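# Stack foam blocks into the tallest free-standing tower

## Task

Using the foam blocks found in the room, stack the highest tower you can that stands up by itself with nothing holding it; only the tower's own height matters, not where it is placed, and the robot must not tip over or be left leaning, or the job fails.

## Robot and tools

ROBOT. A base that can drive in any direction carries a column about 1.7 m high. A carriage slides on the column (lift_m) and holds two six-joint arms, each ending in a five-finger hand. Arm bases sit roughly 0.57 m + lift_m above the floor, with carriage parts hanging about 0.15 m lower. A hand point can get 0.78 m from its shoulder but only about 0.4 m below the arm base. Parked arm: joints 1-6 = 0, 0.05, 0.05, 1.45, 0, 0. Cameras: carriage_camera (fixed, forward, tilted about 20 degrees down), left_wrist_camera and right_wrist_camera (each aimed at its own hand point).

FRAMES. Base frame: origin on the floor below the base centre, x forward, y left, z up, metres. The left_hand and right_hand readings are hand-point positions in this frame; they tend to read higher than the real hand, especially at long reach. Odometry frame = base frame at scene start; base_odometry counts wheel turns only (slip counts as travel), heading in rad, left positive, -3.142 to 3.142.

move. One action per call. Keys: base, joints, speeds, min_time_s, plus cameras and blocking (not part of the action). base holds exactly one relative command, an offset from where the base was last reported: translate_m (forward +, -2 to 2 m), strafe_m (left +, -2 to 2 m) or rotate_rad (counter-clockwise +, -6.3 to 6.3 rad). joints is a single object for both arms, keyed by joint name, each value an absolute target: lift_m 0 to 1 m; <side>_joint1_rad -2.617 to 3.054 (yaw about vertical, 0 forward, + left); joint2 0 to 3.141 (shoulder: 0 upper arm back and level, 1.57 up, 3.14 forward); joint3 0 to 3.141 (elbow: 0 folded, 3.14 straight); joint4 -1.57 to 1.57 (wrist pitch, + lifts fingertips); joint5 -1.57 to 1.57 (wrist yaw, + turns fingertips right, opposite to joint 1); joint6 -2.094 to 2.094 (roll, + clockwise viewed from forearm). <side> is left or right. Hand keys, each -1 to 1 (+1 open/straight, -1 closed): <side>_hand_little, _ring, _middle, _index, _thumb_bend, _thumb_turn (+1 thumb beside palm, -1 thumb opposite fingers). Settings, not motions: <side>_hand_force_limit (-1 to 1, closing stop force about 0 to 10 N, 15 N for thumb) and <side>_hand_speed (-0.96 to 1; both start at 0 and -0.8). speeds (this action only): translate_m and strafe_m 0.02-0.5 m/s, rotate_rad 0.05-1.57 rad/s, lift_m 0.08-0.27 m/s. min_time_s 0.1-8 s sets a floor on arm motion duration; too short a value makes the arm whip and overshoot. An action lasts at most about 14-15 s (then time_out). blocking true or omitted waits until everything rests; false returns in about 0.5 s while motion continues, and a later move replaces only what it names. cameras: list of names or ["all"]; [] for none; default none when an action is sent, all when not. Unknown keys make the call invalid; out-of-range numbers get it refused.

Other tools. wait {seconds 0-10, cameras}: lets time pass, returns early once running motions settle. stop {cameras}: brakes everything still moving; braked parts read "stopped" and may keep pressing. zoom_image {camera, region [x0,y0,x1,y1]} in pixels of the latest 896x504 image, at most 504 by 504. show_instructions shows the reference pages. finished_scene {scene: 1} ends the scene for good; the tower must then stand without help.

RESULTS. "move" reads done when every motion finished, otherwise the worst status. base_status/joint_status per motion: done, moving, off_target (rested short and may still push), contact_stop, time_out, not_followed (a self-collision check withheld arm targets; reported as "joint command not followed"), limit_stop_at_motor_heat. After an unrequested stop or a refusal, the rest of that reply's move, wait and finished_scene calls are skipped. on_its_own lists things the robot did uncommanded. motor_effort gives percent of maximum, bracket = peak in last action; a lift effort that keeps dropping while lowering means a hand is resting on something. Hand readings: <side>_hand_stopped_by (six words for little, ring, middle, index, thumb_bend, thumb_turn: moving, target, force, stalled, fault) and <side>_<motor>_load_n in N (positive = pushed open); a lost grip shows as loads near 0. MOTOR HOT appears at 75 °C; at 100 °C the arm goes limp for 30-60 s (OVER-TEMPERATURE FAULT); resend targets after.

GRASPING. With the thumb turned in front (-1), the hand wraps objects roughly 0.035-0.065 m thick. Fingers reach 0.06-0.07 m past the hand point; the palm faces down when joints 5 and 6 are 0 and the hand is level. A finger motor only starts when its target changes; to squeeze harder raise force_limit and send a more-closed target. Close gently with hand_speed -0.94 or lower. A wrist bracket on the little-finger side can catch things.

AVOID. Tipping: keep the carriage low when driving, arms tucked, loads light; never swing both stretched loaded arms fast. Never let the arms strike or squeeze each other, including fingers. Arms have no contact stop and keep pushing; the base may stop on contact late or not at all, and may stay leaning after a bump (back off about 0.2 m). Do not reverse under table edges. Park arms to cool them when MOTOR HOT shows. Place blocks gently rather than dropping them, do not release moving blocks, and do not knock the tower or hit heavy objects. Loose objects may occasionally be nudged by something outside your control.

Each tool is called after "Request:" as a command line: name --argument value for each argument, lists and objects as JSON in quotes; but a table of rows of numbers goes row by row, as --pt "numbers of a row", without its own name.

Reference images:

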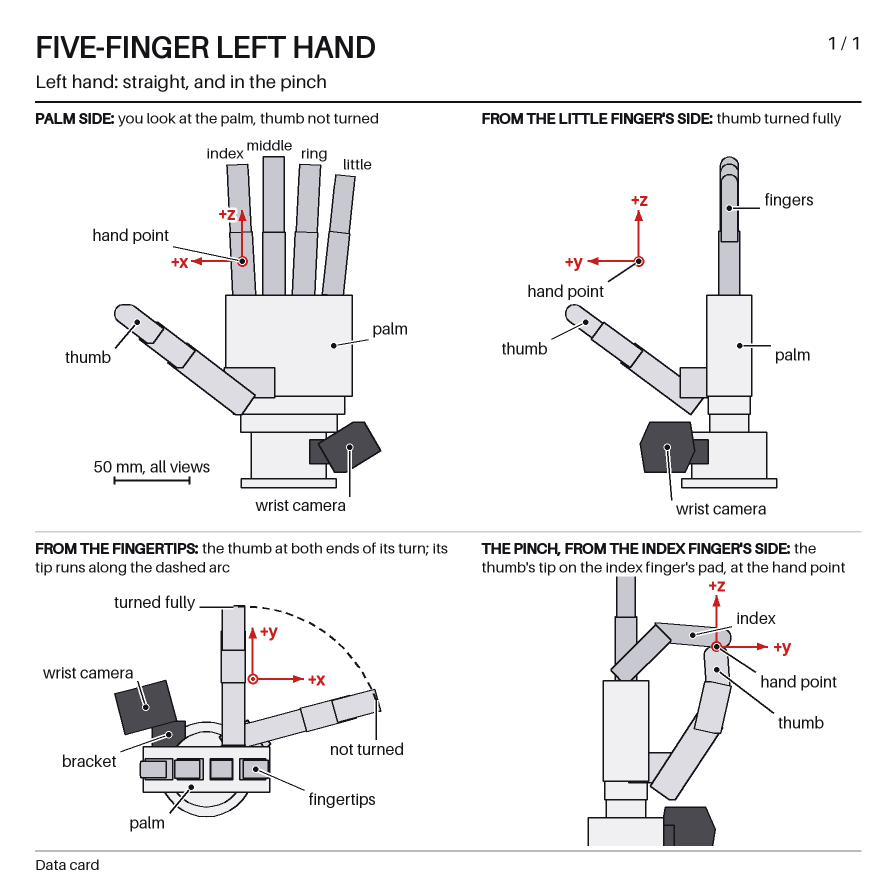

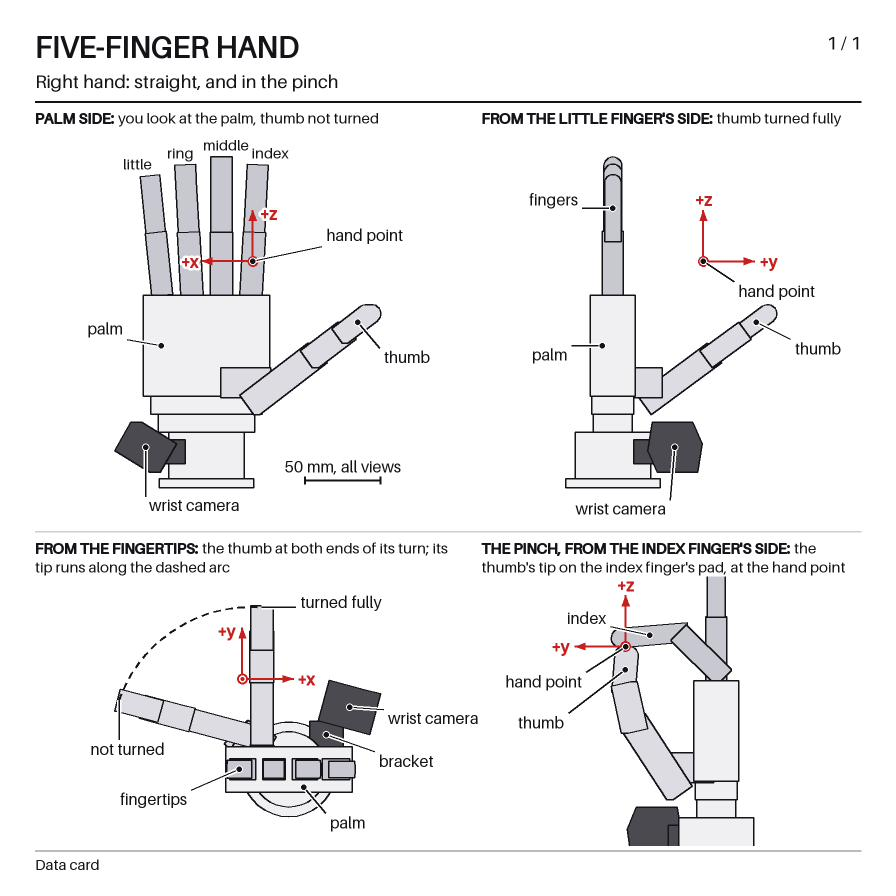

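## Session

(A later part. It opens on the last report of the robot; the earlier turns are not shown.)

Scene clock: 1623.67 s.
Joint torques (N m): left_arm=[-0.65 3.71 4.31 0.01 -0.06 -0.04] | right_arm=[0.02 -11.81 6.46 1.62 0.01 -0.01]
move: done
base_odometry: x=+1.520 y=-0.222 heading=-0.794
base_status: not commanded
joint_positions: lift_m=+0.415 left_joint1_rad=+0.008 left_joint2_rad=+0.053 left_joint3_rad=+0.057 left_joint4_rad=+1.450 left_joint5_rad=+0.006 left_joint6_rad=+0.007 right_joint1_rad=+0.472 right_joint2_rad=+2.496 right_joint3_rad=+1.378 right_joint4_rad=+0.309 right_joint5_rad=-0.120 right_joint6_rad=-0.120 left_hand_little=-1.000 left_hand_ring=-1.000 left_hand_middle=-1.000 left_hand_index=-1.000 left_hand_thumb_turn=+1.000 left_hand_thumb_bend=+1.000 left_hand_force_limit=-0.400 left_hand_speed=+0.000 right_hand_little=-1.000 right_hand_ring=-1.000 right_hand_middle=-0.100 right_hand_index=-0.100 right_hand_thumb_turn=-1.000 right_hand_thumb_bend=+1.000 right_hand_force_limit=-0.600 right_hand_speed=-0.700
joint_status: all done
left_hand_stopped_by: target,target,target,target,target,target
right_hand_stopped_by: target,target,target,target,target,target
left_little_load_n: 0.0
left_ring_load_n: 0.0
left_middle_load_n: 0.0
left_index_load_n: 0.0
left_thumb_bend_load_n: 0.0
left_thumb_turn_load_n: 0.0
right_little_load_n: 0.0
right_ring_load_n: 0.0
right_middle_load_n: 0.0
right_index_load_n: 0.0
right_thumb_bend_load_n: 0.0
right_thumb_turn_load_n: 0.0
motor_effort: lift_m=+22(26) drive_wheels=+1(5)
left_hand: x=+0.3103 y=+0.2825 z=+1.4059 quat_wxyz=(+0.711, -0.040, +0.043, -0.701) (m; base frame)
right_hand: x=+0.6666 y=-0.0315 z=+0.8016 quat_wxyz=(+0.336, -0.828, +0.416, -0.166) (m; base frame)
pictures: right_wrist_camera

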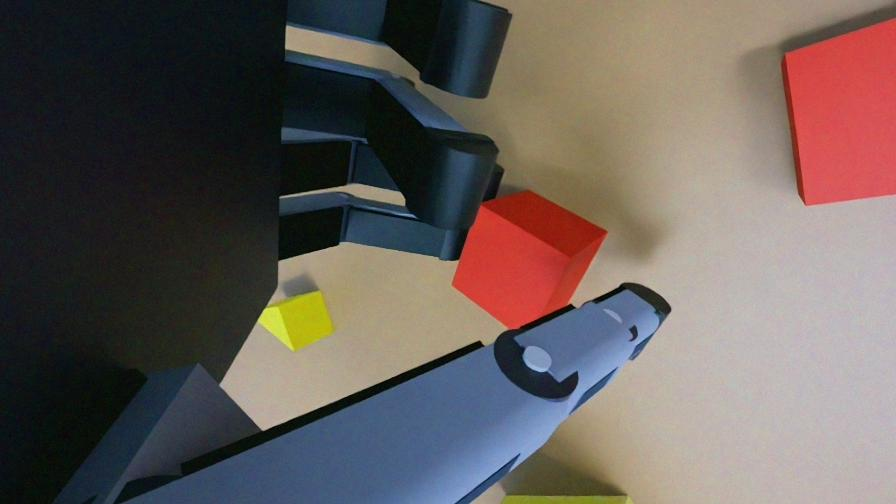

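Request:
move --joints '{"lift_m": 0.45}' --speeds '{"lift_m": 0.1}' --cameras '["right_wrist_camera"]'

Request:
zoom_image --camera "right_wrist_camera" --region '[460, 120, 660, 320]'

Scene clock: 1627.90 s.
Joint torques (N m): left_arm=[-0.66 3.62 4.38 0 -0.06 -0.04] | right_arm=[-0.03 -11.77 6.46 1.61 -0.01 -0.02]
move: done
base_odometry: x=+1.520 y=-0.222 heading=-0.794
base_status: not commanded
joint_positions: lift_m=+0.450 left_joint1_rad=+0.008 left_joint2_rad=+0.053 left_joint3_rad=+0.057 left_joint4_rad=+1.451 left_joint5_rad=+0.006 left_joint6_rad=+0.007 right_joint1_rad=+0.472 right_joint2_rad=+2.498 right_joint3_rad=+1.378 right_joint4_rad=+0.311 right_joint5_rad=-0.120 right_joint6_rad=-0.120 left_hand_little=-1.000 left_hand_ring=-1.000 left_hand_middle=-1.000 left_hand_index=-1.000 left_hand_thumb_turn=+1.000 left_hand_thumb_bend=+1.000 left_hand_force_limit=-0.400 left_hand_speed=+0.000 right_hand_little=-1.000 right_hand_ring=-1.000 right_hand_middle=-0.100 right_hand_index=-0.100 right_hand_thumb_turn=-1.000 right_hand_thumb_bend=+1.000 right_hand_force_limit=-0.600 right_hand_speed=-0.700
joint_status: all done
left_hand_stopped_by: target,target,target,target,target,target
right_hand_stopped_by: target,target,target,target,target,target
left_little_load_n: 0.0
left_ring_load_n: 0.0
left_middle_load_n: 0.0
left_index_load_n: 0.0
left_thumb_bend_load_n: 0.0
left_thumb_turn_load_n: 0.0
right_little_load_n: 0.0
right_ring_load_n: 0.0
right_middle_load_n: 0.0
right_index_load_n: 0.0
right_thumb_bend_load_n: 0.0
right_thumb_turn_load_n: 0.0
motor_effort: lift_m=+26(34) drive_wheels=+2(5)
left_hand: x=+0.3101 y=+0.2825 z=+1.4406 quat_wxyz=(+0.711, -0.039, +0.043, -0.701) (m; base frame)
right_hand: x=+0.6665 y=-0.0316 z=+0.8357 quat_wxyz=(+0.336, -0.828, +0.416, -0.166) (m; base frame)
pictures: right_wrist_camera

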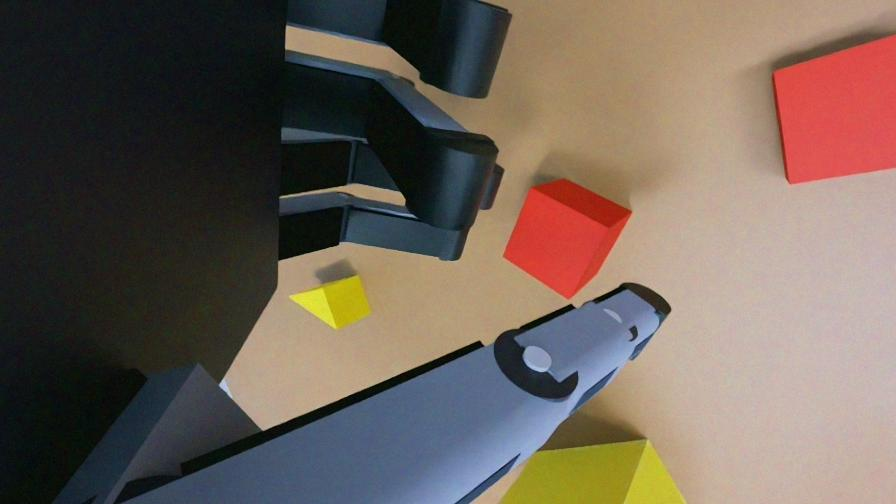

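Scaled by 2.520 from the camera's 896x504 image, which has a finer 1280x720 frame.

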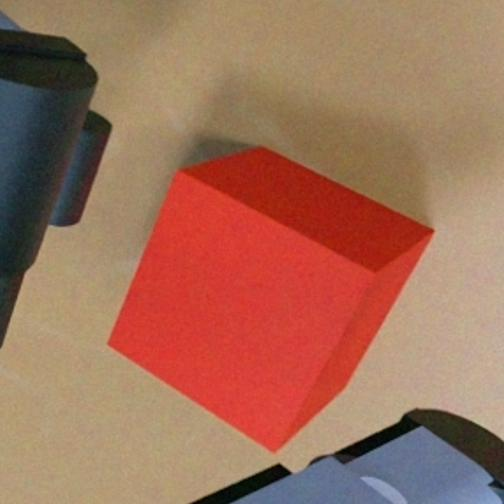

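Request:
move --joints '{"lift_m": 0.404}' --speeds '{"lift_m": 0.1}' --cameras '["right_wrist_camera"]'

Request:
zoom_image --camera "right_wrist_camera" --region '[430, 150, 630, 350]'

Scene clock: 1631.30 s.
Joint torques (N m): left_arm=[-0.68 3.62 4.37 0.02 -0.07 -0.04] | right_arm=[0.05 -11.81 6.41 1.61 0.01 -0.01]
move: done
base_odometry: x=+1.520 y=-0.222 heading=-0.794
base_status: not commanded
joint_positions: lift_m=+0.404 left_joint1_rad=+0.008 left_joint2_rad=+0.053 left_joint3_rad=+0.057 left_joint4_rad=+1.451 left_joint5_rad=+0.006 left_joint6_rad=+0.007 right_joint1_rad=+0.472 right_joint2_rad=+2.498 right_joint3_rad=+1.378 right_joint4_rad=+0.311 right_joint5_rad=-0.120 right_joint6_rad=-0.120 left_hand_little=-1.000 left_hand_ring=-1.000 left_hand_middle=-1.000 left_hand_index=-1.000 left_hand_thumb_turn=+1.000 left_hand_thumb_bend=+1.000 left_hand_force_limit=-0.400 left_hand_speed=+0.000 right_hand_little=-1.000 right_hand_ring=-1.000 right_hand_middle=-0.100 right_hand_index=-0.100 right_hand_thumb_turn=-1.000 right_hand_thumb_bend=+1.000 right_hand_force_limit=-0.600 right_hand_speed=-0.700
joint_status: all done
left_hand_stopped_by: target,target,target,target,target,target
right_hand_stopped_by: target,target,target,target,target,target
left_little_load_n: 0.0
left_ring_load_n: 0.0
left_middle_load_n: 0.0
left_index_load_n: 0.0
left_thumb_bend_load_n: 0.0
left_thumb_turn_load_n: 0.0
right_little_load_n: 0.0
right_ring_load_n: 0.0
right_middle_load_n: 0.0
right_index_load_n: 0.0
right_thumb_bend_load_n: 0.0
right_thumb_turn_load_n: 0.0
motor_effort: lift_m=+23(26) drive_wheels=-4(5)
left_hand: x=+0.3101 y=+0.2825 z=+1.3949 quat_wxyz=(+0.711, -0.039, +0.043, -0.701) (m; base frame)
right_hand: x=+0.6667 y=-0.0316 z=+0.7899 quat_wxyz=(+0.336, -0.828, +0.416, -0.167) (m; base frame)
pictures: right_wrist_camera

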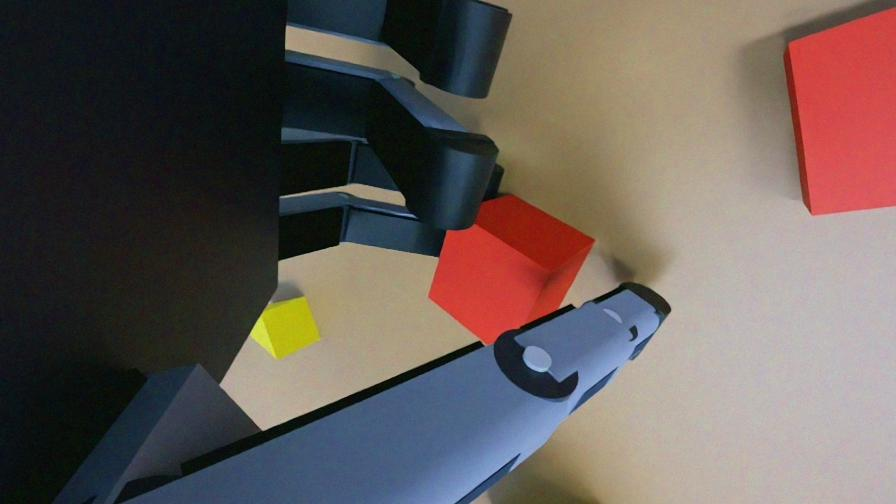

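Scaled by 2.520 from the camera's 896x504 image, which has a finer 1280x720 frame.

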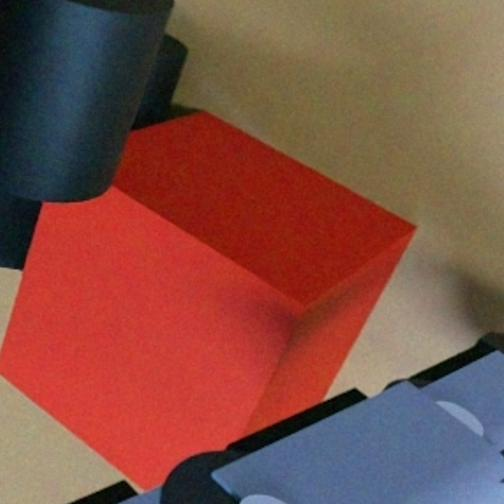

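Request:
move --joints '{"right_hand_speed": -0.8, "right_hand_force_limit": -0.6, "right_hand_thumb_bend": 0.78}'

Request:
move --joints '{"right_hand_speed": -0.88, "right_hand_index": -0.5, "right_hand_middle": -0.45}' --cameras '["right_wrist_camera"]'

Request:
zoom_image --camera "right_wrist_camera" --region '[370, 190, 620, 380]'

Scene clock: 1634.20 s.
Joint torques (N m): left_arm=[-0.68 3.69 4.34 0 -0.06 -0.04] | right_arm=[-0.01 -11.86 6.34 1.62 0.01 0.02]
move: done
base_odometry: x=+1.520 y=-0.222 heading=-0.794
base_status: not commanded
joint_positions: lift_m=+0.404 left_joint1_rad=+0.008 left_joint2_rad=+0.053 left_joint3_rad=+0.057 left_joint4_rad=+1.451 left_joint5_rad=+0.006 left_joint6_rad=+0.007 right_joint1_rad=+0.472 right_joint2_rad=+2.498 right_joint3_rad=+1.378 right_joint4_rad=+0.311 right_joint5_rad=-0.120 right_joint6_rad=-0.120 left_hand_little=-1.000 left_hand_ring=-1.000 left_hand_middle=-1.000 left_hand_index=-1.000 left_hand_thumb_turn=+1.000 left_hand_thumb_bend=+1.000 left_hand_force_limit=-0.400 left_hand_speed=+0.000 right_hand_little=-1.000 right_hand_ring=-1.000 right_hand_middle=-0.100 right_hand_index=-0.100 right_hand_thumb_turn=-1.000 right_hand_thumb_bend=+0.780 right_hand_force_limit=-0.600 right_hand_speed=-0.800
joint_status: all done
left_hand_stopped_by: target,target,target,target,target,target
right_hand_stopped_by: target,target,target,target,target,target
left_little_load_n: 0.0
left_ring_load_n: 0.0
left_middle_load_n: 0.0
left_index_load_n: 0.0
left_thumb_bend_load_n: 0.0
left_thumb_turn_load_n: 0.0
right_little_load_n: -0.5
right_ring_load_n: 0.0
right_middle_load_n: 0.0
right_index_load_n: 0.0
right_thumb_bend_load_n: 0.0
right_thumb_turn_load_n: 0.0
motor_effort: lift_m=+23(24) drive_wheels=+1(1)
left_hand: x=+0.3101 y=+0.2825 z=+1.3949 quat_wxyz=(+0.711, -0.039, +0.043, -0.701) (m; base frame)
right_hand: x=+0.6667 y=-0.0316 z=+0.7899 quat_wxyz=(+0.336, -0.828, +0.416, -0.167) (m; base frame)
pictures: none

Scene clock: 1635.60 s.
Joint torques (N m): left_arm=[-0.68 3.64 4.34 0 -0.06 -0.04] | right_arm=[0.01 -11.92 6.39 1.6 -0.01 -0.03]
move: off_target
base_odometry: x=+1.520 y=-0.222 heading=-0.794
base_status: not commanded
joint_positions: lift_m=+0.404 left_joint1_rad=+0.008 left_joint2_rad=+0.053 left_joint3_rad=+0.057 left_joint4_rad=+1.451 left_joint5_rad=+0.006 left_joint6_rad=+0.007 right_joint1_rad=+0.472 right_joint2_rad=+2.498 right_joint3_rad=+1.378 right_joint4_rad=+0.311 right_joint5_rad=-0.120 right_joint6_rad=-0.120 left_hand_little=-1.000 left_hand_ring=-1.000 left_hand_middle=-1.000 left_hand_index=-1.000 left_hand_thumb_turn=+1.000 left_hand_thumb_bend=+1.000 left_hand_force_limit=-0.400 left_hand_speed=+0.000 right_hand_little=-1.000 right_hand_ring=-1.000 right_hand_middle=-0.177 right_hand_index=-0.232 right_hand_thumb_turn=-1.000 right_hand_thumb_bend=+0.781 right_hand_force_limit=-0.600 right_hand_speed=-0.880
joint_status: right_hand_middle off_target (ended at -0.177, target -0.450); right_hand_index off_target (ended at -0.232, target -0.500); the others done
left_hand_stopped_by: target,target,target,target,target,target
right_hand_stopped_by: target,target,force,force,target,target
left_little_load_n: 0.0
left_ring_load_n: 0.0
left_middle_load_n: 0.0
left_index_load_n: 0.0
left_thumb_bend_load_n: 0.0
left_thumb_turn_load_n: 0.0
right_little_load_n: 0.0
right_ring_load_n: 0.0
right_middle_load_n: 0.5
right_index_load_n: 3.5
right_thumb_bend_load_n: 3.5
right_thumb_turn_load_n: -1.5
motor_effort: lift_m=+22(25) drive_wheels=+1(1)
left_hand: x=+0.3101 y=+0.2825 z=+1.3949 quat_wxyz=(+0.711, -0.039, +0.043, -0.701) (m; base frame)
right_hand: x=+0.6667 y=-0.0316 z=+0.7899 quat_wxyz=(+0.336, -0.828, +0.416, -0.167) (m; base frame)
pictures: right_wrist_camera

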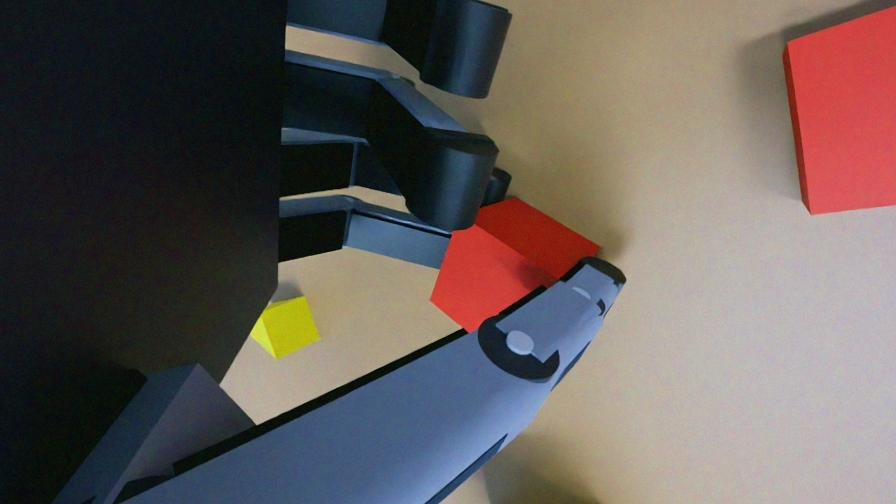

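Scaled by 2.016 from the camera's 896x504 image, which has a finer 1280x720 frame.

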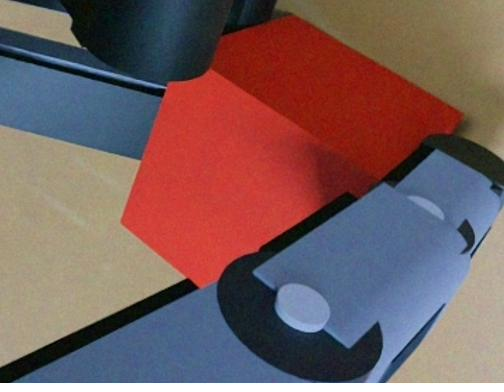

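Request:
move --joints '{"lift_m": 0.43}' --speeds '{"lift_m": 0.08}'

Request:
move --joints '{"lift_m": 0.65, "right_joint1_rad": 0.3, "right_joint2_rad": 2.4, "right_joint3_rad": 1.3, "right_joint4_rad": 0.3, "right_joint5_rad": -0.1, "right_joint6_rad": -0.4}' --min_time_s 1.5 --cameras '["right_wrist_camera"]'

Request:
move --joints '{"lift_m": 0.8, "right_joint1_rad": 0.2, "right_joint2_rad": 1.8, "right_joint3_rad": 0.9, "right_joint4_rad": 0.7, "right_joint5_rad": 0.1, "right_joint6_rad": -1.3}' --min_time_s 2.5

Request:
move --base '{"translate_m": -0.1}' --speeds '{"translate_m": 0.1}'

Request:
move --joints '{"lift_m": 0.77, "right_joint1_rad": 0.93, "right_joint2_rad": 1.97, "right_joint3_rad": 0.83, "right_joint4_rad": 1.05, "right_joint5_rad": 0.42, "right_joint6_rad": -1.594, "left_joint1_rad": 0.3, "left_joint2_rad": 1.5, "left_joint3_rad": 1.0, "left_joint4_rad": 0.5, "left_joint5_rad": 0.7, "left_joint6_rad": 0.0}' --min_time_s 3

Request:
move --joints '{"lift_m": 0.71, "right_joint1_rad": 1.003, "right_joint2_rad": 2.035, "right_joint3_rad": 0.872, "right_joint4_rad": 1.142, "right_joint5_rad": 0.484, "right_joint6_rad": -1.594, "left_joint1_rad": 0.38, "left_joint2_rad": 2.263, "left_joint3_rad": 1.732, "left_joint4_rad": 0.531, "left_joint5_rad": 1.1, "left_joint6_rad": 0.0}' --min_time_s 2

Request:
move --joints '{"lift_m": 0.667, "left_joint1_rad": 0.058, "left_joint5_rad": 1.541, "left_joint2_rad": 2.263, "left_joint3_rad": 1.732, "left_joint4_rad": 0.531, "left_joint6_rad": 0.0}' --speeds '{"lift_m": 0.08}' --min_time_s 1.5 --cameras '["left_wrist_camera", "right_wrist_camera"]'

Request:
zoom_image --camera "left_wrist_camera" --region '[330, 250, 450, 350]'

Request:
zoom_image --camera "right_wrist_camera" --region '[370, 190, 620, 380]'

Scene clock: 1639.93 s.
Joint torques (N m): left_arm=[-0.68 3.56 4.4 0.01 -0.06 -0.05] | right_arm=[-0.05 -12.03 6.38 1.61 0.01 -0.01]
move: done
base_odometry: x=+1.520 y=-0.222 heading=-0.794
base_status: not commanded
joint_positions: lift_m=+0.430 left_joint1_rad=+0.008 left_joint2_rad=+0.053 left_joint3_rad=+0.057 left_joint4_rad=+1.451 left_joint5_rad=+0.006 left_joint6_rad=+0.007 right_joint1_rad=+0.472 right_joint2_rad=+2.499 right_joint3_rad=+1.378 right_joint4_rad=+0.311 right_joint5_rad=-0.120 right_joint6_rad=-0.120 left_hand_little=-1.000 left_hand_ring=-1.000 left_hand_middle=-1.000 left_hand_index=-1.000 left_hand_thumb_turn=+1.000 left_hand_thumb_bend=+1.000 left_hand_force_limit=-0.400 left_hand_speed=+0.000 right_hand_little=-1.000 right_hand_ring=-1.000 right_hand_middle=-0.177 right_hand_index=-0.232 right_hand_thumb_turn=-1.000 right_hand_thumb_bend=+0.781 right_hand_force_limit=-0.600 right_hand_speed=-0.880
joint_status: all done
left_hand_stopped_by: target,target,target,target,target,target
right_hand_stopped_by: target,target,force,force,target,target
left_little_load_n: 0.0
left_ring_load_n: 0.0
left_middle_load_n: 0.0
left_index_load_n: 0.0
left_thumb_bend_load_n: 0.0
left_thumb_turn_load_n: 0.0
right_little_load_n: 0.0
right_ring_load_n: 0.5
right_middle_load_n: 0.5
right_index_load_n: 3.5
right_thumb_bend_load_n: 3.5
right_thumb_turn_load_n: -1.5
motor_effort: lift_m=+25(31) drive_wheels=+2(5)
left_hand: x=+0.3099 y=+0.2825 z=+1.4207 quat_wxyz=(+0.711, -0.039, +0.043, -0.701) (m; base frame)
right_hand: x=+0.6665 y=-0.0317 z=+0.8153 quat_wxyz=(+0.336, -0.829, +0.416, -0.166) (m; base frame)
pictures: none

Scene clock: 1641.73 s.
Joint torques (N m): left_arm=[-0.65 3.64 4.33 -0.01 -0.07 -0.04] | right_arm=[-0.83 -13.7 4.97 1.54 0.02 -0.15]
move: done
base_odometry: x=+1.520 y=-0.222 heading=-0.794
base_status: not commanded
joint_positions: lift_m=+0.650 left_joint1_rad=+0.008 left_joint2_rad=+0.053 left_joint3_rad=+0.057 left_joint4_rad=+1.451 left_joint5_rad=+0.006 left_joint6_rad=+0.007 right_joint1_rad=+0.306 right_joint2_rad=+2.427 right_joint3_rad=+1.307 right_joint4_rad=+0.308 right_joint5_rad=-0.110 right_joint6_rad=-0.392 left_hand_little=-1.000 left_hand_ring=-1.000 left_hand_middle=-1.000 left_hand_index=-1.000 left_hand_thumb_turn=+1.000 left_hand_thumb_bend=+1.000 left_hand_force_limit=-0.400 left_hand_speed=+0.000 right_hand_little=-1.000 right_hand_ring=-1.000 right_hand_middle=-0.177 right_hand_index=-0.232 right_hand_thumb_turn=-1.000 right_hand_thumb_bend=+0.781 right_hand_force_limit=-0.600 right_hand_speed=-0.880
joint_status: all done
left_hand_stopped_by: target,target,target,target,target,target
right_hand_stopped_by: target,target,force,force,target,target
left_little_load_n: 0.5
left_ring_load_n: 0.0
left_middle_load_n: 0.0
left_index_load_n: 0.0
left_thumb_bend_load_n: 0.0
left_thumb_turn_load_n: 0.0
right_little_load_n: 0.0
right_ring_load_n: 0.0
right_middle_load_n: 0.5
right_index_load_n: 4.0
right_thumb_bend_load_n: 3.5
right_thumb_turn_load_n: -1.0
motor_effort: lift_m=+25(35) drive_wheels=+1(5)
left_hand: x=+0.3099 y=+0.2825 z=+1.6408 quat_wxyz=(+0.711, -0.039, +0.043, -0.701) (m; base frame)
right_hand: x=+0.7000 y=-0.1327 z=+1.0454 quat_wxyz=(+0.288, -0.849, +0.374, -0.238) (m; base frame)
pictures: right_wrist_camera

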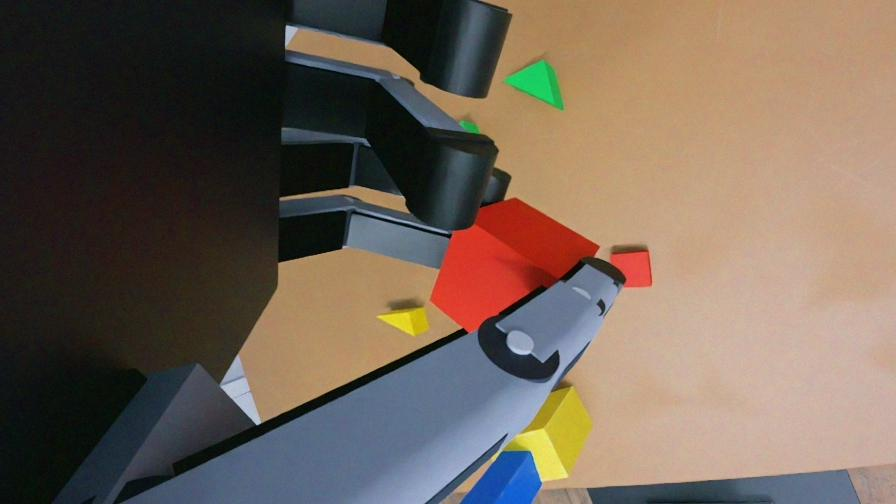

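Scene clock: 1644.53 s.
Joint torques (N m): left_arm=[-0.65 3.66 4.34 -0.01 -0.07 -0.05] | right_arm=[-0.98 -10.74 6.22 2.29 0.13 -0.18]
move: done
base_odometry: x=+1.520 y=-0.222 heading=-0.794
base_status: not commanded
joint_positions: lift_m=+0.800 left_joint1_rad=+0.008 left_joint2_rad=+0.053 left_joint3_rad=+0.057 left_joint4_rad=+1.451 left_joint5_rad=+0.006 left_joint6_rad=+0.007 right_joint1_rad=+0.207 right_joint2_rad=+1.827 right_joint3_rad=+0.908 right_joint4_rad=+0.687 right_joint5_rad=+0.088 right_joint6_rad=-1.291 left_hand_little=-1.000 left_hand_ring=-1.000 left_hand_middle=-1.000 left_hand_index=-1.000 left_hand_thumb_turn=+1.000 left_hand_thumb_bend=+1.000 left_hand_force_limit=-0.400 left_hand_speed=+0.000 right_hand_little=-1.000 right_hand_ring=-1.000 right_hand_middle=-0.177 right_hand_index=-0.232 right_hand_thumb_turn=-1.000 right_hand_thumb_bend=+0.781 right_hand_force_limit=-0.600 right_hand_speed=-0.880
joint_status: all done
left_hand_stopped_by: target,target,target,target,target,target
right_hand_stopped_by: target,target,force,force,target,target
left_little_load_n: 0.0
left_ring_load_n: 0.0
left_middle_load_n: 0.0
left_index_load_n: 0.0
left_thumb_bend_load_n: 0.0
left_thumb_turn_load_n: 0.0
right_little_load_n: 0.0
right_ring_load_n: 0.0
right_middle_load_n: 0.5
right_index_load_n: 3.5
right_thumb_bend_load_n: 3.5
right_thumb_turn_load_n: -1.0
motor_effort: lift_m=+26(33) drive_wheels=-4(5)
left_hand: x=+0.3099 y=+0.2825 z=+1.7907 quat_wxyz=(+0.711, -0.039, +0.043, -0.701) (m; base frame)
right_hand: x=+0.7484 y=-0.2694 z=+1.4478 quat_wxyz=(+0.116, -0.782, +0.056, -0.610) (m; base frame)
pictures: none

Scene clock: 1646.23 s.
Joint torques (N m): left_arm=[-0.66 3.51 4.33 -0.01 -0.07 -0.05] | right_arm=[-0.9 -10.51 6.05 2.25 0.1 -0.18]
move: done
base_odometry: x=+1.450 y=-0.150 heading=-0.794
base_status: done
joint_positions: lift_m=+0.800 left_joint1_rad=+0.008 left_joint2_rad=+0.053 left_joint3_rad=+0.057 left_joint4_rad=+1.451 left_joint5_rad=+0.006 left_joint6_rad=+0.007 right_joint1_rad=+0.207 right_joint2_rad=+1.825 right_joint3_rad=+0.908 right_joint4_rad=+0.691 right_joint5_rad=+0.090 right_joint6_rad=-1.293 left_hand_little=-1.000 left_hand_ring=-1.000 left_hand_middle=-1.000 left_hand_index=-1.000 left_hand_thumb_turn=+1.000 left_hand_thumb_bend=+1.000 left_hand_force_limit=-0.400 left_hand_speed=+0.000 right_hand_little=-1.000 right_hand_ring=-1.000 right_hand_middle=-0.177 right_hand_index=-0.232 right_hand_thumb_turn=-1.000 right_hand_thumb_bend=+0.781 right_hand_force_limit=-0.600 right_hand_speed=-0.880
joint_status: not commanded
left_hand_stopped_by: target,target,target,target,target,target
right_hand_stopped_by: target,target,force,force,target,target
left_little_load_n: 0.0
left_ring_load_n: 0.0
left_middle_load_n: 0.0
left_index_load_n: 0.0
left_thumb_bend_load_n: 0.0
left_thumb_turn_load_n: 0.0
right_little_load_n: 0.5
right_ring_load_n: 0.0
right_middle_load_n: 0.5
right_index_load_n: 3.5
right_thumb_bend_load_n: 3.5
right_thumb_turn_load_n: -1.0
motor_effort: lift_m=+25(27) drive_wheels=-1(9)
left_hand: x=+0.3100 y=+0.2825 z=+1.7907 quat_wxyz=(+0.711, -0.039, +0.043, -0.701) (m; base frame)
right_hand: x=+0.7488 y=-0.2698 z=+1.4500 quat_wxyz=(+0.115, -0.780, +0.056, -0.612) (m; base frame)
pictures: none

Scene clock: 1649.53 s.
Joint torques (N m): left_arm=[0.7 -5.7 8.7 1.97 0.09 -0.05] | right_arm=[0.2 -7.72 5.37 2.23 0.14 -0.18]
move: done
base_odometry: x=+1.450 y=-0.150 heading=-0.794
base_status: not commanded
joint_positions: lift_m=+0.770 left_joint1_rad=+0.293 left_joint2_rad=+1.488 left_joint3_rad=+0.974 left_joint4_rad=+0.519 left_joint5_rad=+0.691 left_joint6_rad=+0.007 right_joint1_rad=+0.923 right_joint2_rad=+1.957 right_joint3_rad=+0.838 right_joint4_rad=+1.037 right_joint5_rad=+0.408 right_joint6_rad=-1.586 left_hand_little=-1.000 left_hand_ring=-1.000 left_hand_middle=-1.000 left_hand_index=-1.000 left_hand_thumb_turn=+1.000 left_hand_thumb_bend=+1.000 left_hand_force_limit=-0.400 left_hand_speed=+0.000 right_hand_little=-1.000 right_hand_ring=-1.000 right_hand_middle=-0.177 right_hand_index=-0.232 right_hand_thumb_turn=-1.000 right_hand_thumb_bend=+0.781 right_hand_force_limit=-0.600 right_hand_speed=-0.880
joint_status: all done
left_hand_stopped_by: target,target,target,target,target,target
right_hand_stopped_by: target,target,force,force,target,target
left_little_load_n: 0.0
left_ring_load_n: 0.0
left_middle_load_n: 0.5
left_index_load_n: 0.0
left_thumb_bend_load_n: 0.0
left_thumb_turn_load_n: 0.0
right_little_load_n: 0.0
right_ring_load_n: 0.0
right_middle_load_n: 1.0
right_index_load_n: 3.5
right_thumb_bend_load_n: 3.5
right_thumb_turn_load_n: -1.5
motor_effort: lift_m=+23(25) drive_wheels=-1(1)
left_hand: x=+0.6866 y=+0.3009 z=+1.5625 quat_wxyz=(+0.395, -0.387, +0.590, -0.588) (m; base frame)
right_hand: x=+0.6282 y=+0.0096 z=+1.4287 quat_wxyz=(+0.157, -0.704, -0.203, -0.662) (m; base frame)
pictures: none

Scene clock: 1651.83 s.
Joint torques (N m): left_arm=[0.7 -11.37 8.36 1.93 0.14 -0.05] | right_arm=[0.25 -7.88 7.73 2.2 0.12 -0.18]
move: done
base_odometry: x=+1.450 y=-0.150 heading=-0.794
base_status: not commanded
joint_positions: lift_m=+0.710 left_joint1_rad=+0.372 left_joint2_rad=+2.243 left_joint3_rad=+1.707 left_joint4_rad=+0.524 left_joint5_rad=+1.091 left_joint6_rad=+0.007 right_joint1_rad=+0.996 right_joint2_rad=+2.022 right_joint3_rad=+0.853 right_joint4_rad=+1.129 right_joint5_rad=+0.473 right_joint6_rad=-1.587 left_hand_little=-1.000 left_hand_ring=-1.000 left_hand_middle=-1.000 left_hand_index=-1.000 left_hand_thumb_turn=+1.000 left_hand_thumb_bend=+1.000 left_hand_force_limit=-0.400 left_hand_speed=+0.000 right_hand_little=-1.000 right_hand_ring=-1.000 right_hand_middle=-0.177 right_hand_index=-0.232 right_hand_thumb_turn=-1.000 right_hand_thumb_bend=+0.781 right_hand_force_limit=-0.600 right_hand_speed=-0.880
joint_status: all done
left_hand_stopped_by: target,target,target,target,target,target
right_hand_stopped_by: target,target,force,force,target,target
left_little_load_n: 0.0
left_ring_load_n: 0.0
left_middle_load_n: 0.0
left_index_load_n: 0.0
left_thumb_bend_load_n: 0.0
left_thumb_turn_load_n: -0.5
right_little_load_n: 0.0
right_ring_load_n: 0.0
right_middle_load_n: 1.0
right_index_load_n: 3.5
right_thumb_bend_load_n: 3.5
right_thumb_turn_load_n: -1.0
motor_effort: lift_m=+24(28) drive_wheels=-1(1)
left_hand: x=+0.8084 y=+0.3441 z=+1.4377 quat_wxyz=(+0.290, -0.294, +0.645, -0.643) (m; base frame)
right_hand: x=+0.6112 y=+0.0322 z=+1.3640 quat_wxyz=(+0.168, -0.692, -0.198, -0.674) (m; base frame)
pictures: none

Scene clock: 1653.67 s.
Joint torques (N m): left_arm=[-0.39 -11.51 7.57 1.44 0.08 -0.05] | right_arm=[0.31 -8.42 7.27 2.1 0.11 -0.19]
move: done
base_odometry: x=+1.450 y=-0.150 heading=-0.794
base_status: not commanded
joint_positions: lift_m=+0.667 left_joint1_rad=+0.063 left_joint2_rad=+2.249 left_joint3_rad=+1.713 left_joint4_rad=+0.531 left_joint5_rad=+1.532 left_joint6_rad=+0.007 right_joint1_rad=+0.996 right_joint2_rad=+2.028 right_joint3_rad=+0.858 right_joint4_rad=+1.136 right_joint5_rad=+0.474 right_joint6_rad=-1.587 left_hand_little=-1.000 left_hand_ring=-1.000 left_hand_middle=-1.000 left_hand_index=-1.000 left_hand_thumb_turn=+1.000 left_hand_thumb_bend=+1.000 left_hand_force_limit=-0.400 left_hand_speed=+0.000 right_hand_little=-1.000 right_hand_ring=-1.000 right_hand_middle=-0.177 right_hand_index=-0.232 right_hand_thumb_turn=-1.000 right_hand_thumb_bend=+0.781 right_hand_force_limit=-0.600 right_hand_speed=-0.880
joint_status: all done
left_hand_stopped_by: target,target,target,target,target,target
right_hand_stopped_by: target,target,force,force,target,target
left_little_load_n: 0.0
left_ring_load_n: 0.0
left_middle_load_n: 0.0
left_index_load_n: 0.0
left_thumb_bend_load_n: 0.0
left_thumb_turn_load_n: 0.0
right_little_load_n: 0.0
right_ring_load_n: 0.0
right_middle_load_n: 0.5
right_index_load_n: 3.5
right_thumb_bend_load_n: 3.5
right_thumb_turn_load_n: -1.0
motor_effort: lift_m=+23(24) drive_wheels=-1(1)
left_hand: x=+0.7066 y=+0.1486 z=+1.3952 quat_wxyz=(+0.037, -0.035, +0.706, -0.706) (m; base frame)
right_hand: x=+0.6120 y=+0.0330 z=+1.3216 quat_wxyz=(+0.169, -0.690, -0.196, -0.676) (m; base frame)
pictures: left_wrist_camera, right_wrist_camera

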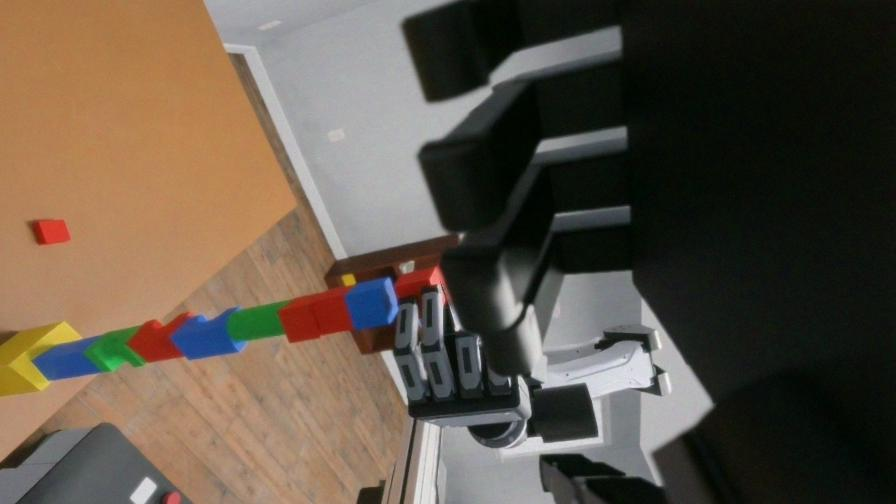

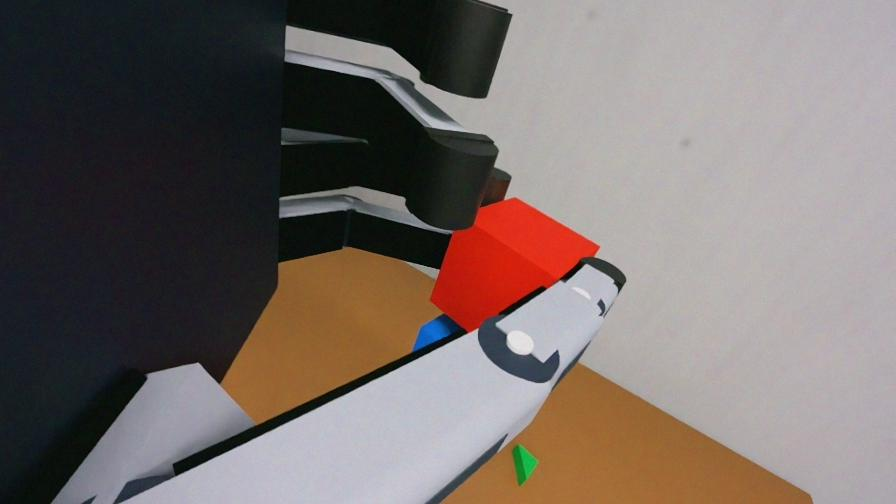

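Scaled by 4.200 from the camera's 896x504 image, which has a finer 1280x720 frame.

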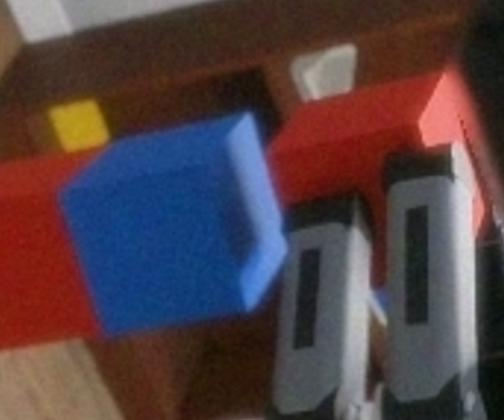

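Scaled by 2.016 from the camera's 896x504 image, which has a finer 1280x720 frame.

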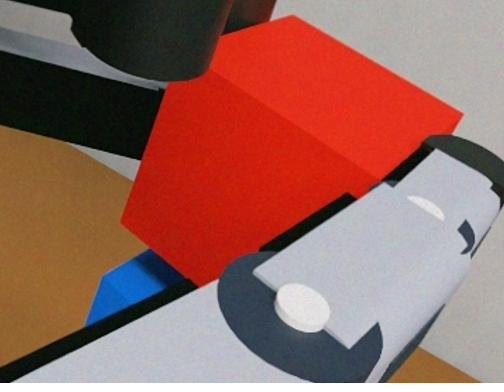

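Request:
move --joints '{"lift_m": 0.658}' --speeds '{"lift_m": 0.08}' --cameras '["left_wrist_camera", "right_wrist_camera"]'

Request:
zoom_image --camera "left_wrist_camera" --region '[330, 250, 450, 350]'

Request:
zoom_image --camera "right_wrist_camera" --region '[370, 190, 620, 380]'

Scene clock: 1656.57 s.
Joint torques (N m): left_arm=[-0.34 -11.89 7.28 1.38 0.06 -0.05] | right_arm=[0.27 -8.75 7.15 2.07 0.1 -0.19]
move: done
base_odometry: x=+1.450 y=-0.150 heading=-0.794
base_status: not commanded
joint_positions: lift_m=+0.658 left_joint1_rad=+0.063 left_joint2_rad=+2.254 left_joint3_rad=+1.716 left_joint4_rad=+0.533 left_joint5_rad=+1.535 left_joint6_rad=+0.007 right_joint1_rad=+0.996 right_joint2_rad=+2.031 right_joint3_rad=+0.860 right_joint4_rad=+1.139 right_joint5_rad=+0.475 right_joint6_rad=-1.587 left_hand_little=-1.000 left_hand_ring=-1.000 left_hand_middle=-1.000 left_hand_index=-1.000 left_hand_thumb_turn=+1.000 left_hand_thumb_bend=+1.000 left_hand_force_limit=-0.400 left_hand_speed=+0.000 right_hand_little=-1.000 right_hand_ring=-1.000 right_hand_middle=-0.177 right_hand_index=-0.232 right_hand_thumb_turn=-1.000 right_hand_thumb_bend=+0.781 right_hand_force_limit=-0.600 right_hand_speed=-0.880
joint_status: all done
left_hand_stopped_by: target,target,target,target,target,target
right_hand_stopped_by: target,target,force,force,target,target
left_little_load_n: 0.0
left_ring_load_n: 0.0
left_middle_load_n: 0.0
left_index_load_n: 0.0
left_thumb_bend_load_n: 0.0
left_thumb_turn_load_n: -0.5
right_little_load_n: 0.0
right_ring_load_n: 0.0
right_middle_load_n: 0.5
right_index_load_n: 3.5
right_thumb_bend_load_n: 3.5
right_thumb_turn_load_n: -1.0
motor_effort: lift_m=+24(24) drive_wheels=-1(1)
left_hand: x=+0.7069 y=+0.1487 z=+1.3850 quat_wxyz=(+0.036, -0.034, +0.706, -0.706) (m; base frame)
right_hand: x=+0.6123 y=+0.0334 z=+1.3123 quat_wxyz=(+0.169, -0.690, -0.195, -0.676) (m; base frame)
pictures: left_wrist_camera, right_wrist_camera

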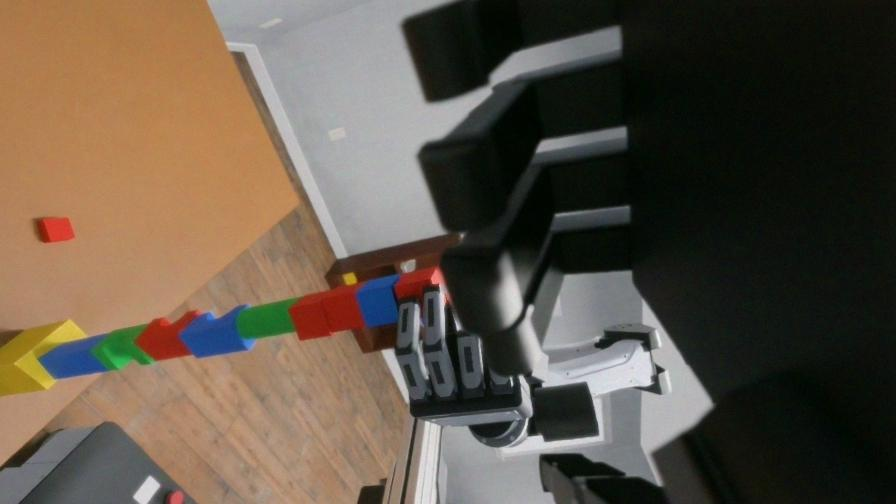

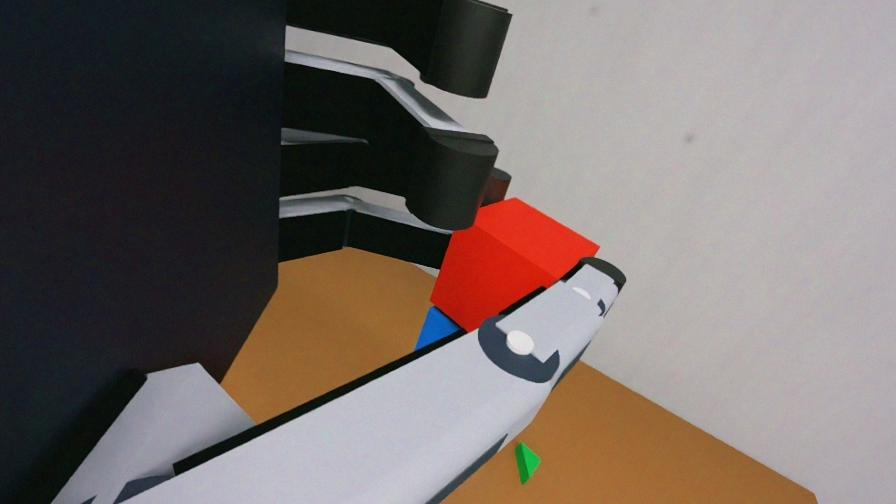

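Scaled by 4.200 from the camera's 896x504 image, which has a finer 1280x720 frame.

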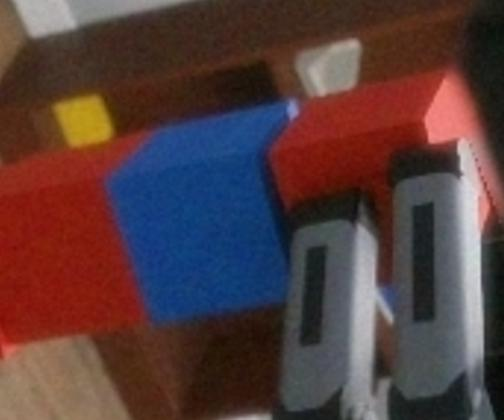

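Scaled by 2.016 from the camera's 896x504 image, which has a finer 1280x720 frame.

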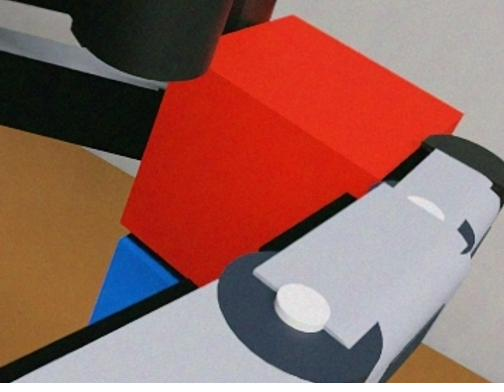

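Request:
move --joints '{"lift_m": 0.6555}' --speeds '{"lift_m": 0.08}'

Request:
move --joints '{"lift_m": 0.653}' --speeds '{"lift_m": 0.08}' --cameras '["left_wrist_camera", "right_wrist_camera"]'

Request:
zoom_image --camera "right_wrist_camera" --region '[370, 190, 620, 380]'

Scene clock: 1659.50 s.
Joint torques (N m): left_arm=[-0.46 -11.97 7.39 1.44 0.09 -0.05] | right_arm=[0.27 -8.75 7.15 2.07 0.09 -0.18]
move: done
base_odometry: x=+1.450 y=-0.150 heading=-0.794
base_status: not commanded
joint_positions: lift_m=+0.656 left_joint1_rad=+0.063 left_joint2_rad=+2.255 left_joint3_rad=+1.716 left_joint4_rad=+0.533 left_joint5_rad=+1.535 left_joint6_rad=+0.007 right_joint1_rad=+0.996 right_joint2_rad=+2.031 right_joint3_rad=+0.860 right_joint4_rad=+1.140 right_joint5_rad=+0.475 right_joint6_rad=-1.588 left_hand_little=-1.000 left_hand_ring=-1.000 left_hand_middle=-1.000 left_hand_index=-1.000 left_hand_thumb_turn=+1.000 left_hand_thumb_bend=+1.000 left_hand_force_limit=-0.400 left_hand_speed=+0.000 right_hand_little=-1.000 right_hand_ring=-1.000 right_hand_middle=-0.177 right_hand_index=-0.232 right_hand_thumb_turn=-1.000 right_hand_thumb_bend=+0.781 right_hand_force_limit=-0.600 right_hand_speed=-0.880
joint_status: all done
left_hand_stopped_by: target,target,target,target,target,target
right_hand_stopped_by: target,target,force,force,target,target
left_little_load_n: 0.0
left_ring_load_n: 0.0
left_middle_load_n: 0.5
left_index_load_n: 0.0
left_thumb_bend_load_n: 0.0
left_thumb_turn_load_n: -0.5
right_little_load_n: 0.0
right_ring_load_n: 0.0
right_middle_load_n: 0.5
right_index_load_n: 3.5
right_thumb_bend_load_n: 3.5
right_thumb_turn_load_n: -1.0
motor_effort: lift_m=+21(26) drive_wheels=-1(1)
left_hand: x=+0.7070 y=+0.1487 z=+1.3821 quat_wxyz=(+0.035, -0.035, +0.706, -0.706) (m; base frame)
right_hand: x=+0.6124 y=+0.0334 z=+1.3100 quat_wxyz=(+0.169, -0.690, -0.195, -0.676) (m; base frame)
pictures: none

Scene clock: 1659.90 s.
Joint torques (N m): left_arm=[-0.47 -12 7.21 1.43 0.06 -0.05] | right_arm=[0.18 -8.76 7.06 2 0.09 -0.13]
move: done
base_odometry: x=+1.450 y=-0.150 heading=-0.794
base_status: not commanded
joint_positions: lift_m=+0.653 left_joint1_rad=+0.063 left_joint2_rad=+2.256 left_joint3_rad=+1.716 left_joint4_rad=+0.532 left_joint5_rad=+1.535 left_joint6_rad=+0.007 right_joint1_rad=+0.996 right_joint2_rad=+2.031 right_joint3_rad=+0.860 right_joint4_rad=+1.145 right_joint5_rad=+0.475 right_joint6_rad=-1.591 left_hand_little=-1.000 left_hand_ring=-1.000 left_hand_middle=-1.000 left_hand_index=-1.000 left_hand_thumb_turn=+1.000 left_hand_thumb_bend=+1.000 left_hand_force_limit=-0.400 left_hand_speed=+0.000 right_hand_little=-1.000 right_hand_ring=-1.000 right_hand_middle=-0.177 right_hand_index=-0.232 right_hand_thumb_turn=-1.000 right_hand_thumb_bend=+0.781 right_hand_force_limit=-0.600 right_hand_speed=-0.880
joint_status: all done
left_hand_stopped_by: target,target,target,target,target,target
right_hand_stopped_by: target,target,force,force,target,target
left_little_load_n: 0.0
left_ring_load_n: 0.0
left_middle_load_n: 0.0
left_index_load_n: 0.0
left_thumb_bend_load_n: 0.0
left_thumb_turn_load_n: 0.0
right_little_load_n: 0.0
right_ring_load_n: 0.5
right_middle_load_n: 1.0
right_index_load_n: 3.5
right_thumb_bend_load_n: 4.0
right_thumb_turn_load_n: -1.5
motor_effort: lift_m=+21(23) drive_wheels=-1(1)
left_hand: x=+0.7070 y=+0.1487 z=+1.3792 quat_wxyz=(+0.035, -0.035, +0.706, -0.706) (m; base frame)
right_hand: x=+0.6126 y=+0.0335 z=+1.3089 quat_wxyz=(+0.169, -0.688, -0.195, -0.678) (m; base frame)
pictures: left_wrist_camera, right_wrist_camera

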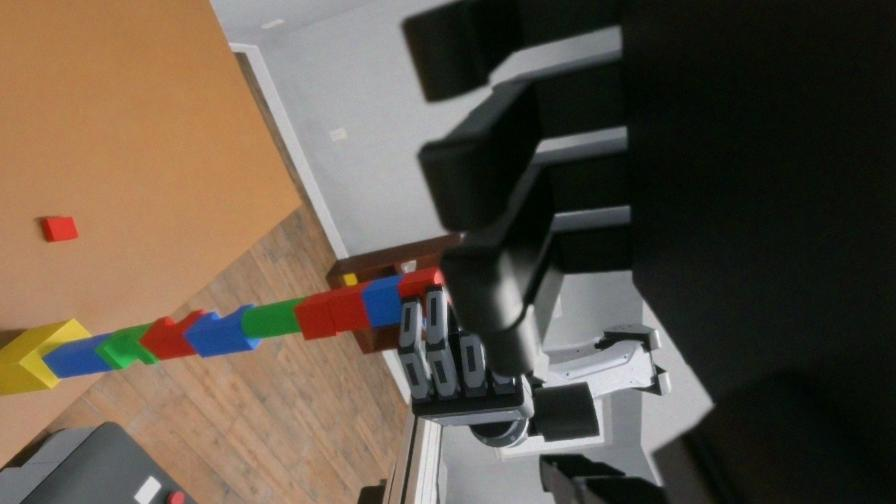

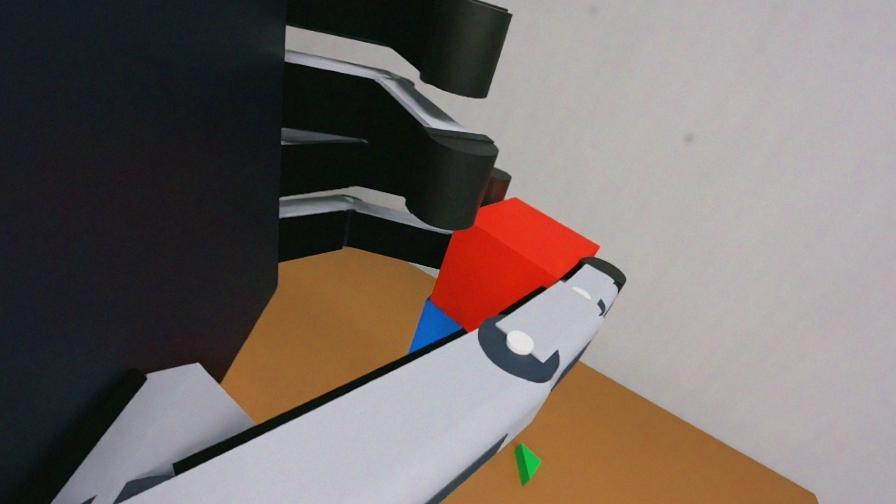

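Scaled by 2.016 from the camera's 896x504 image, which has a finer 1280x720 frame.

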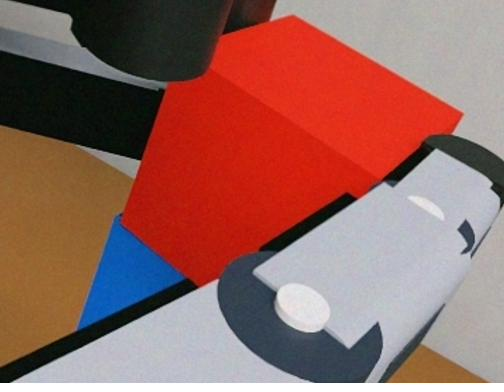

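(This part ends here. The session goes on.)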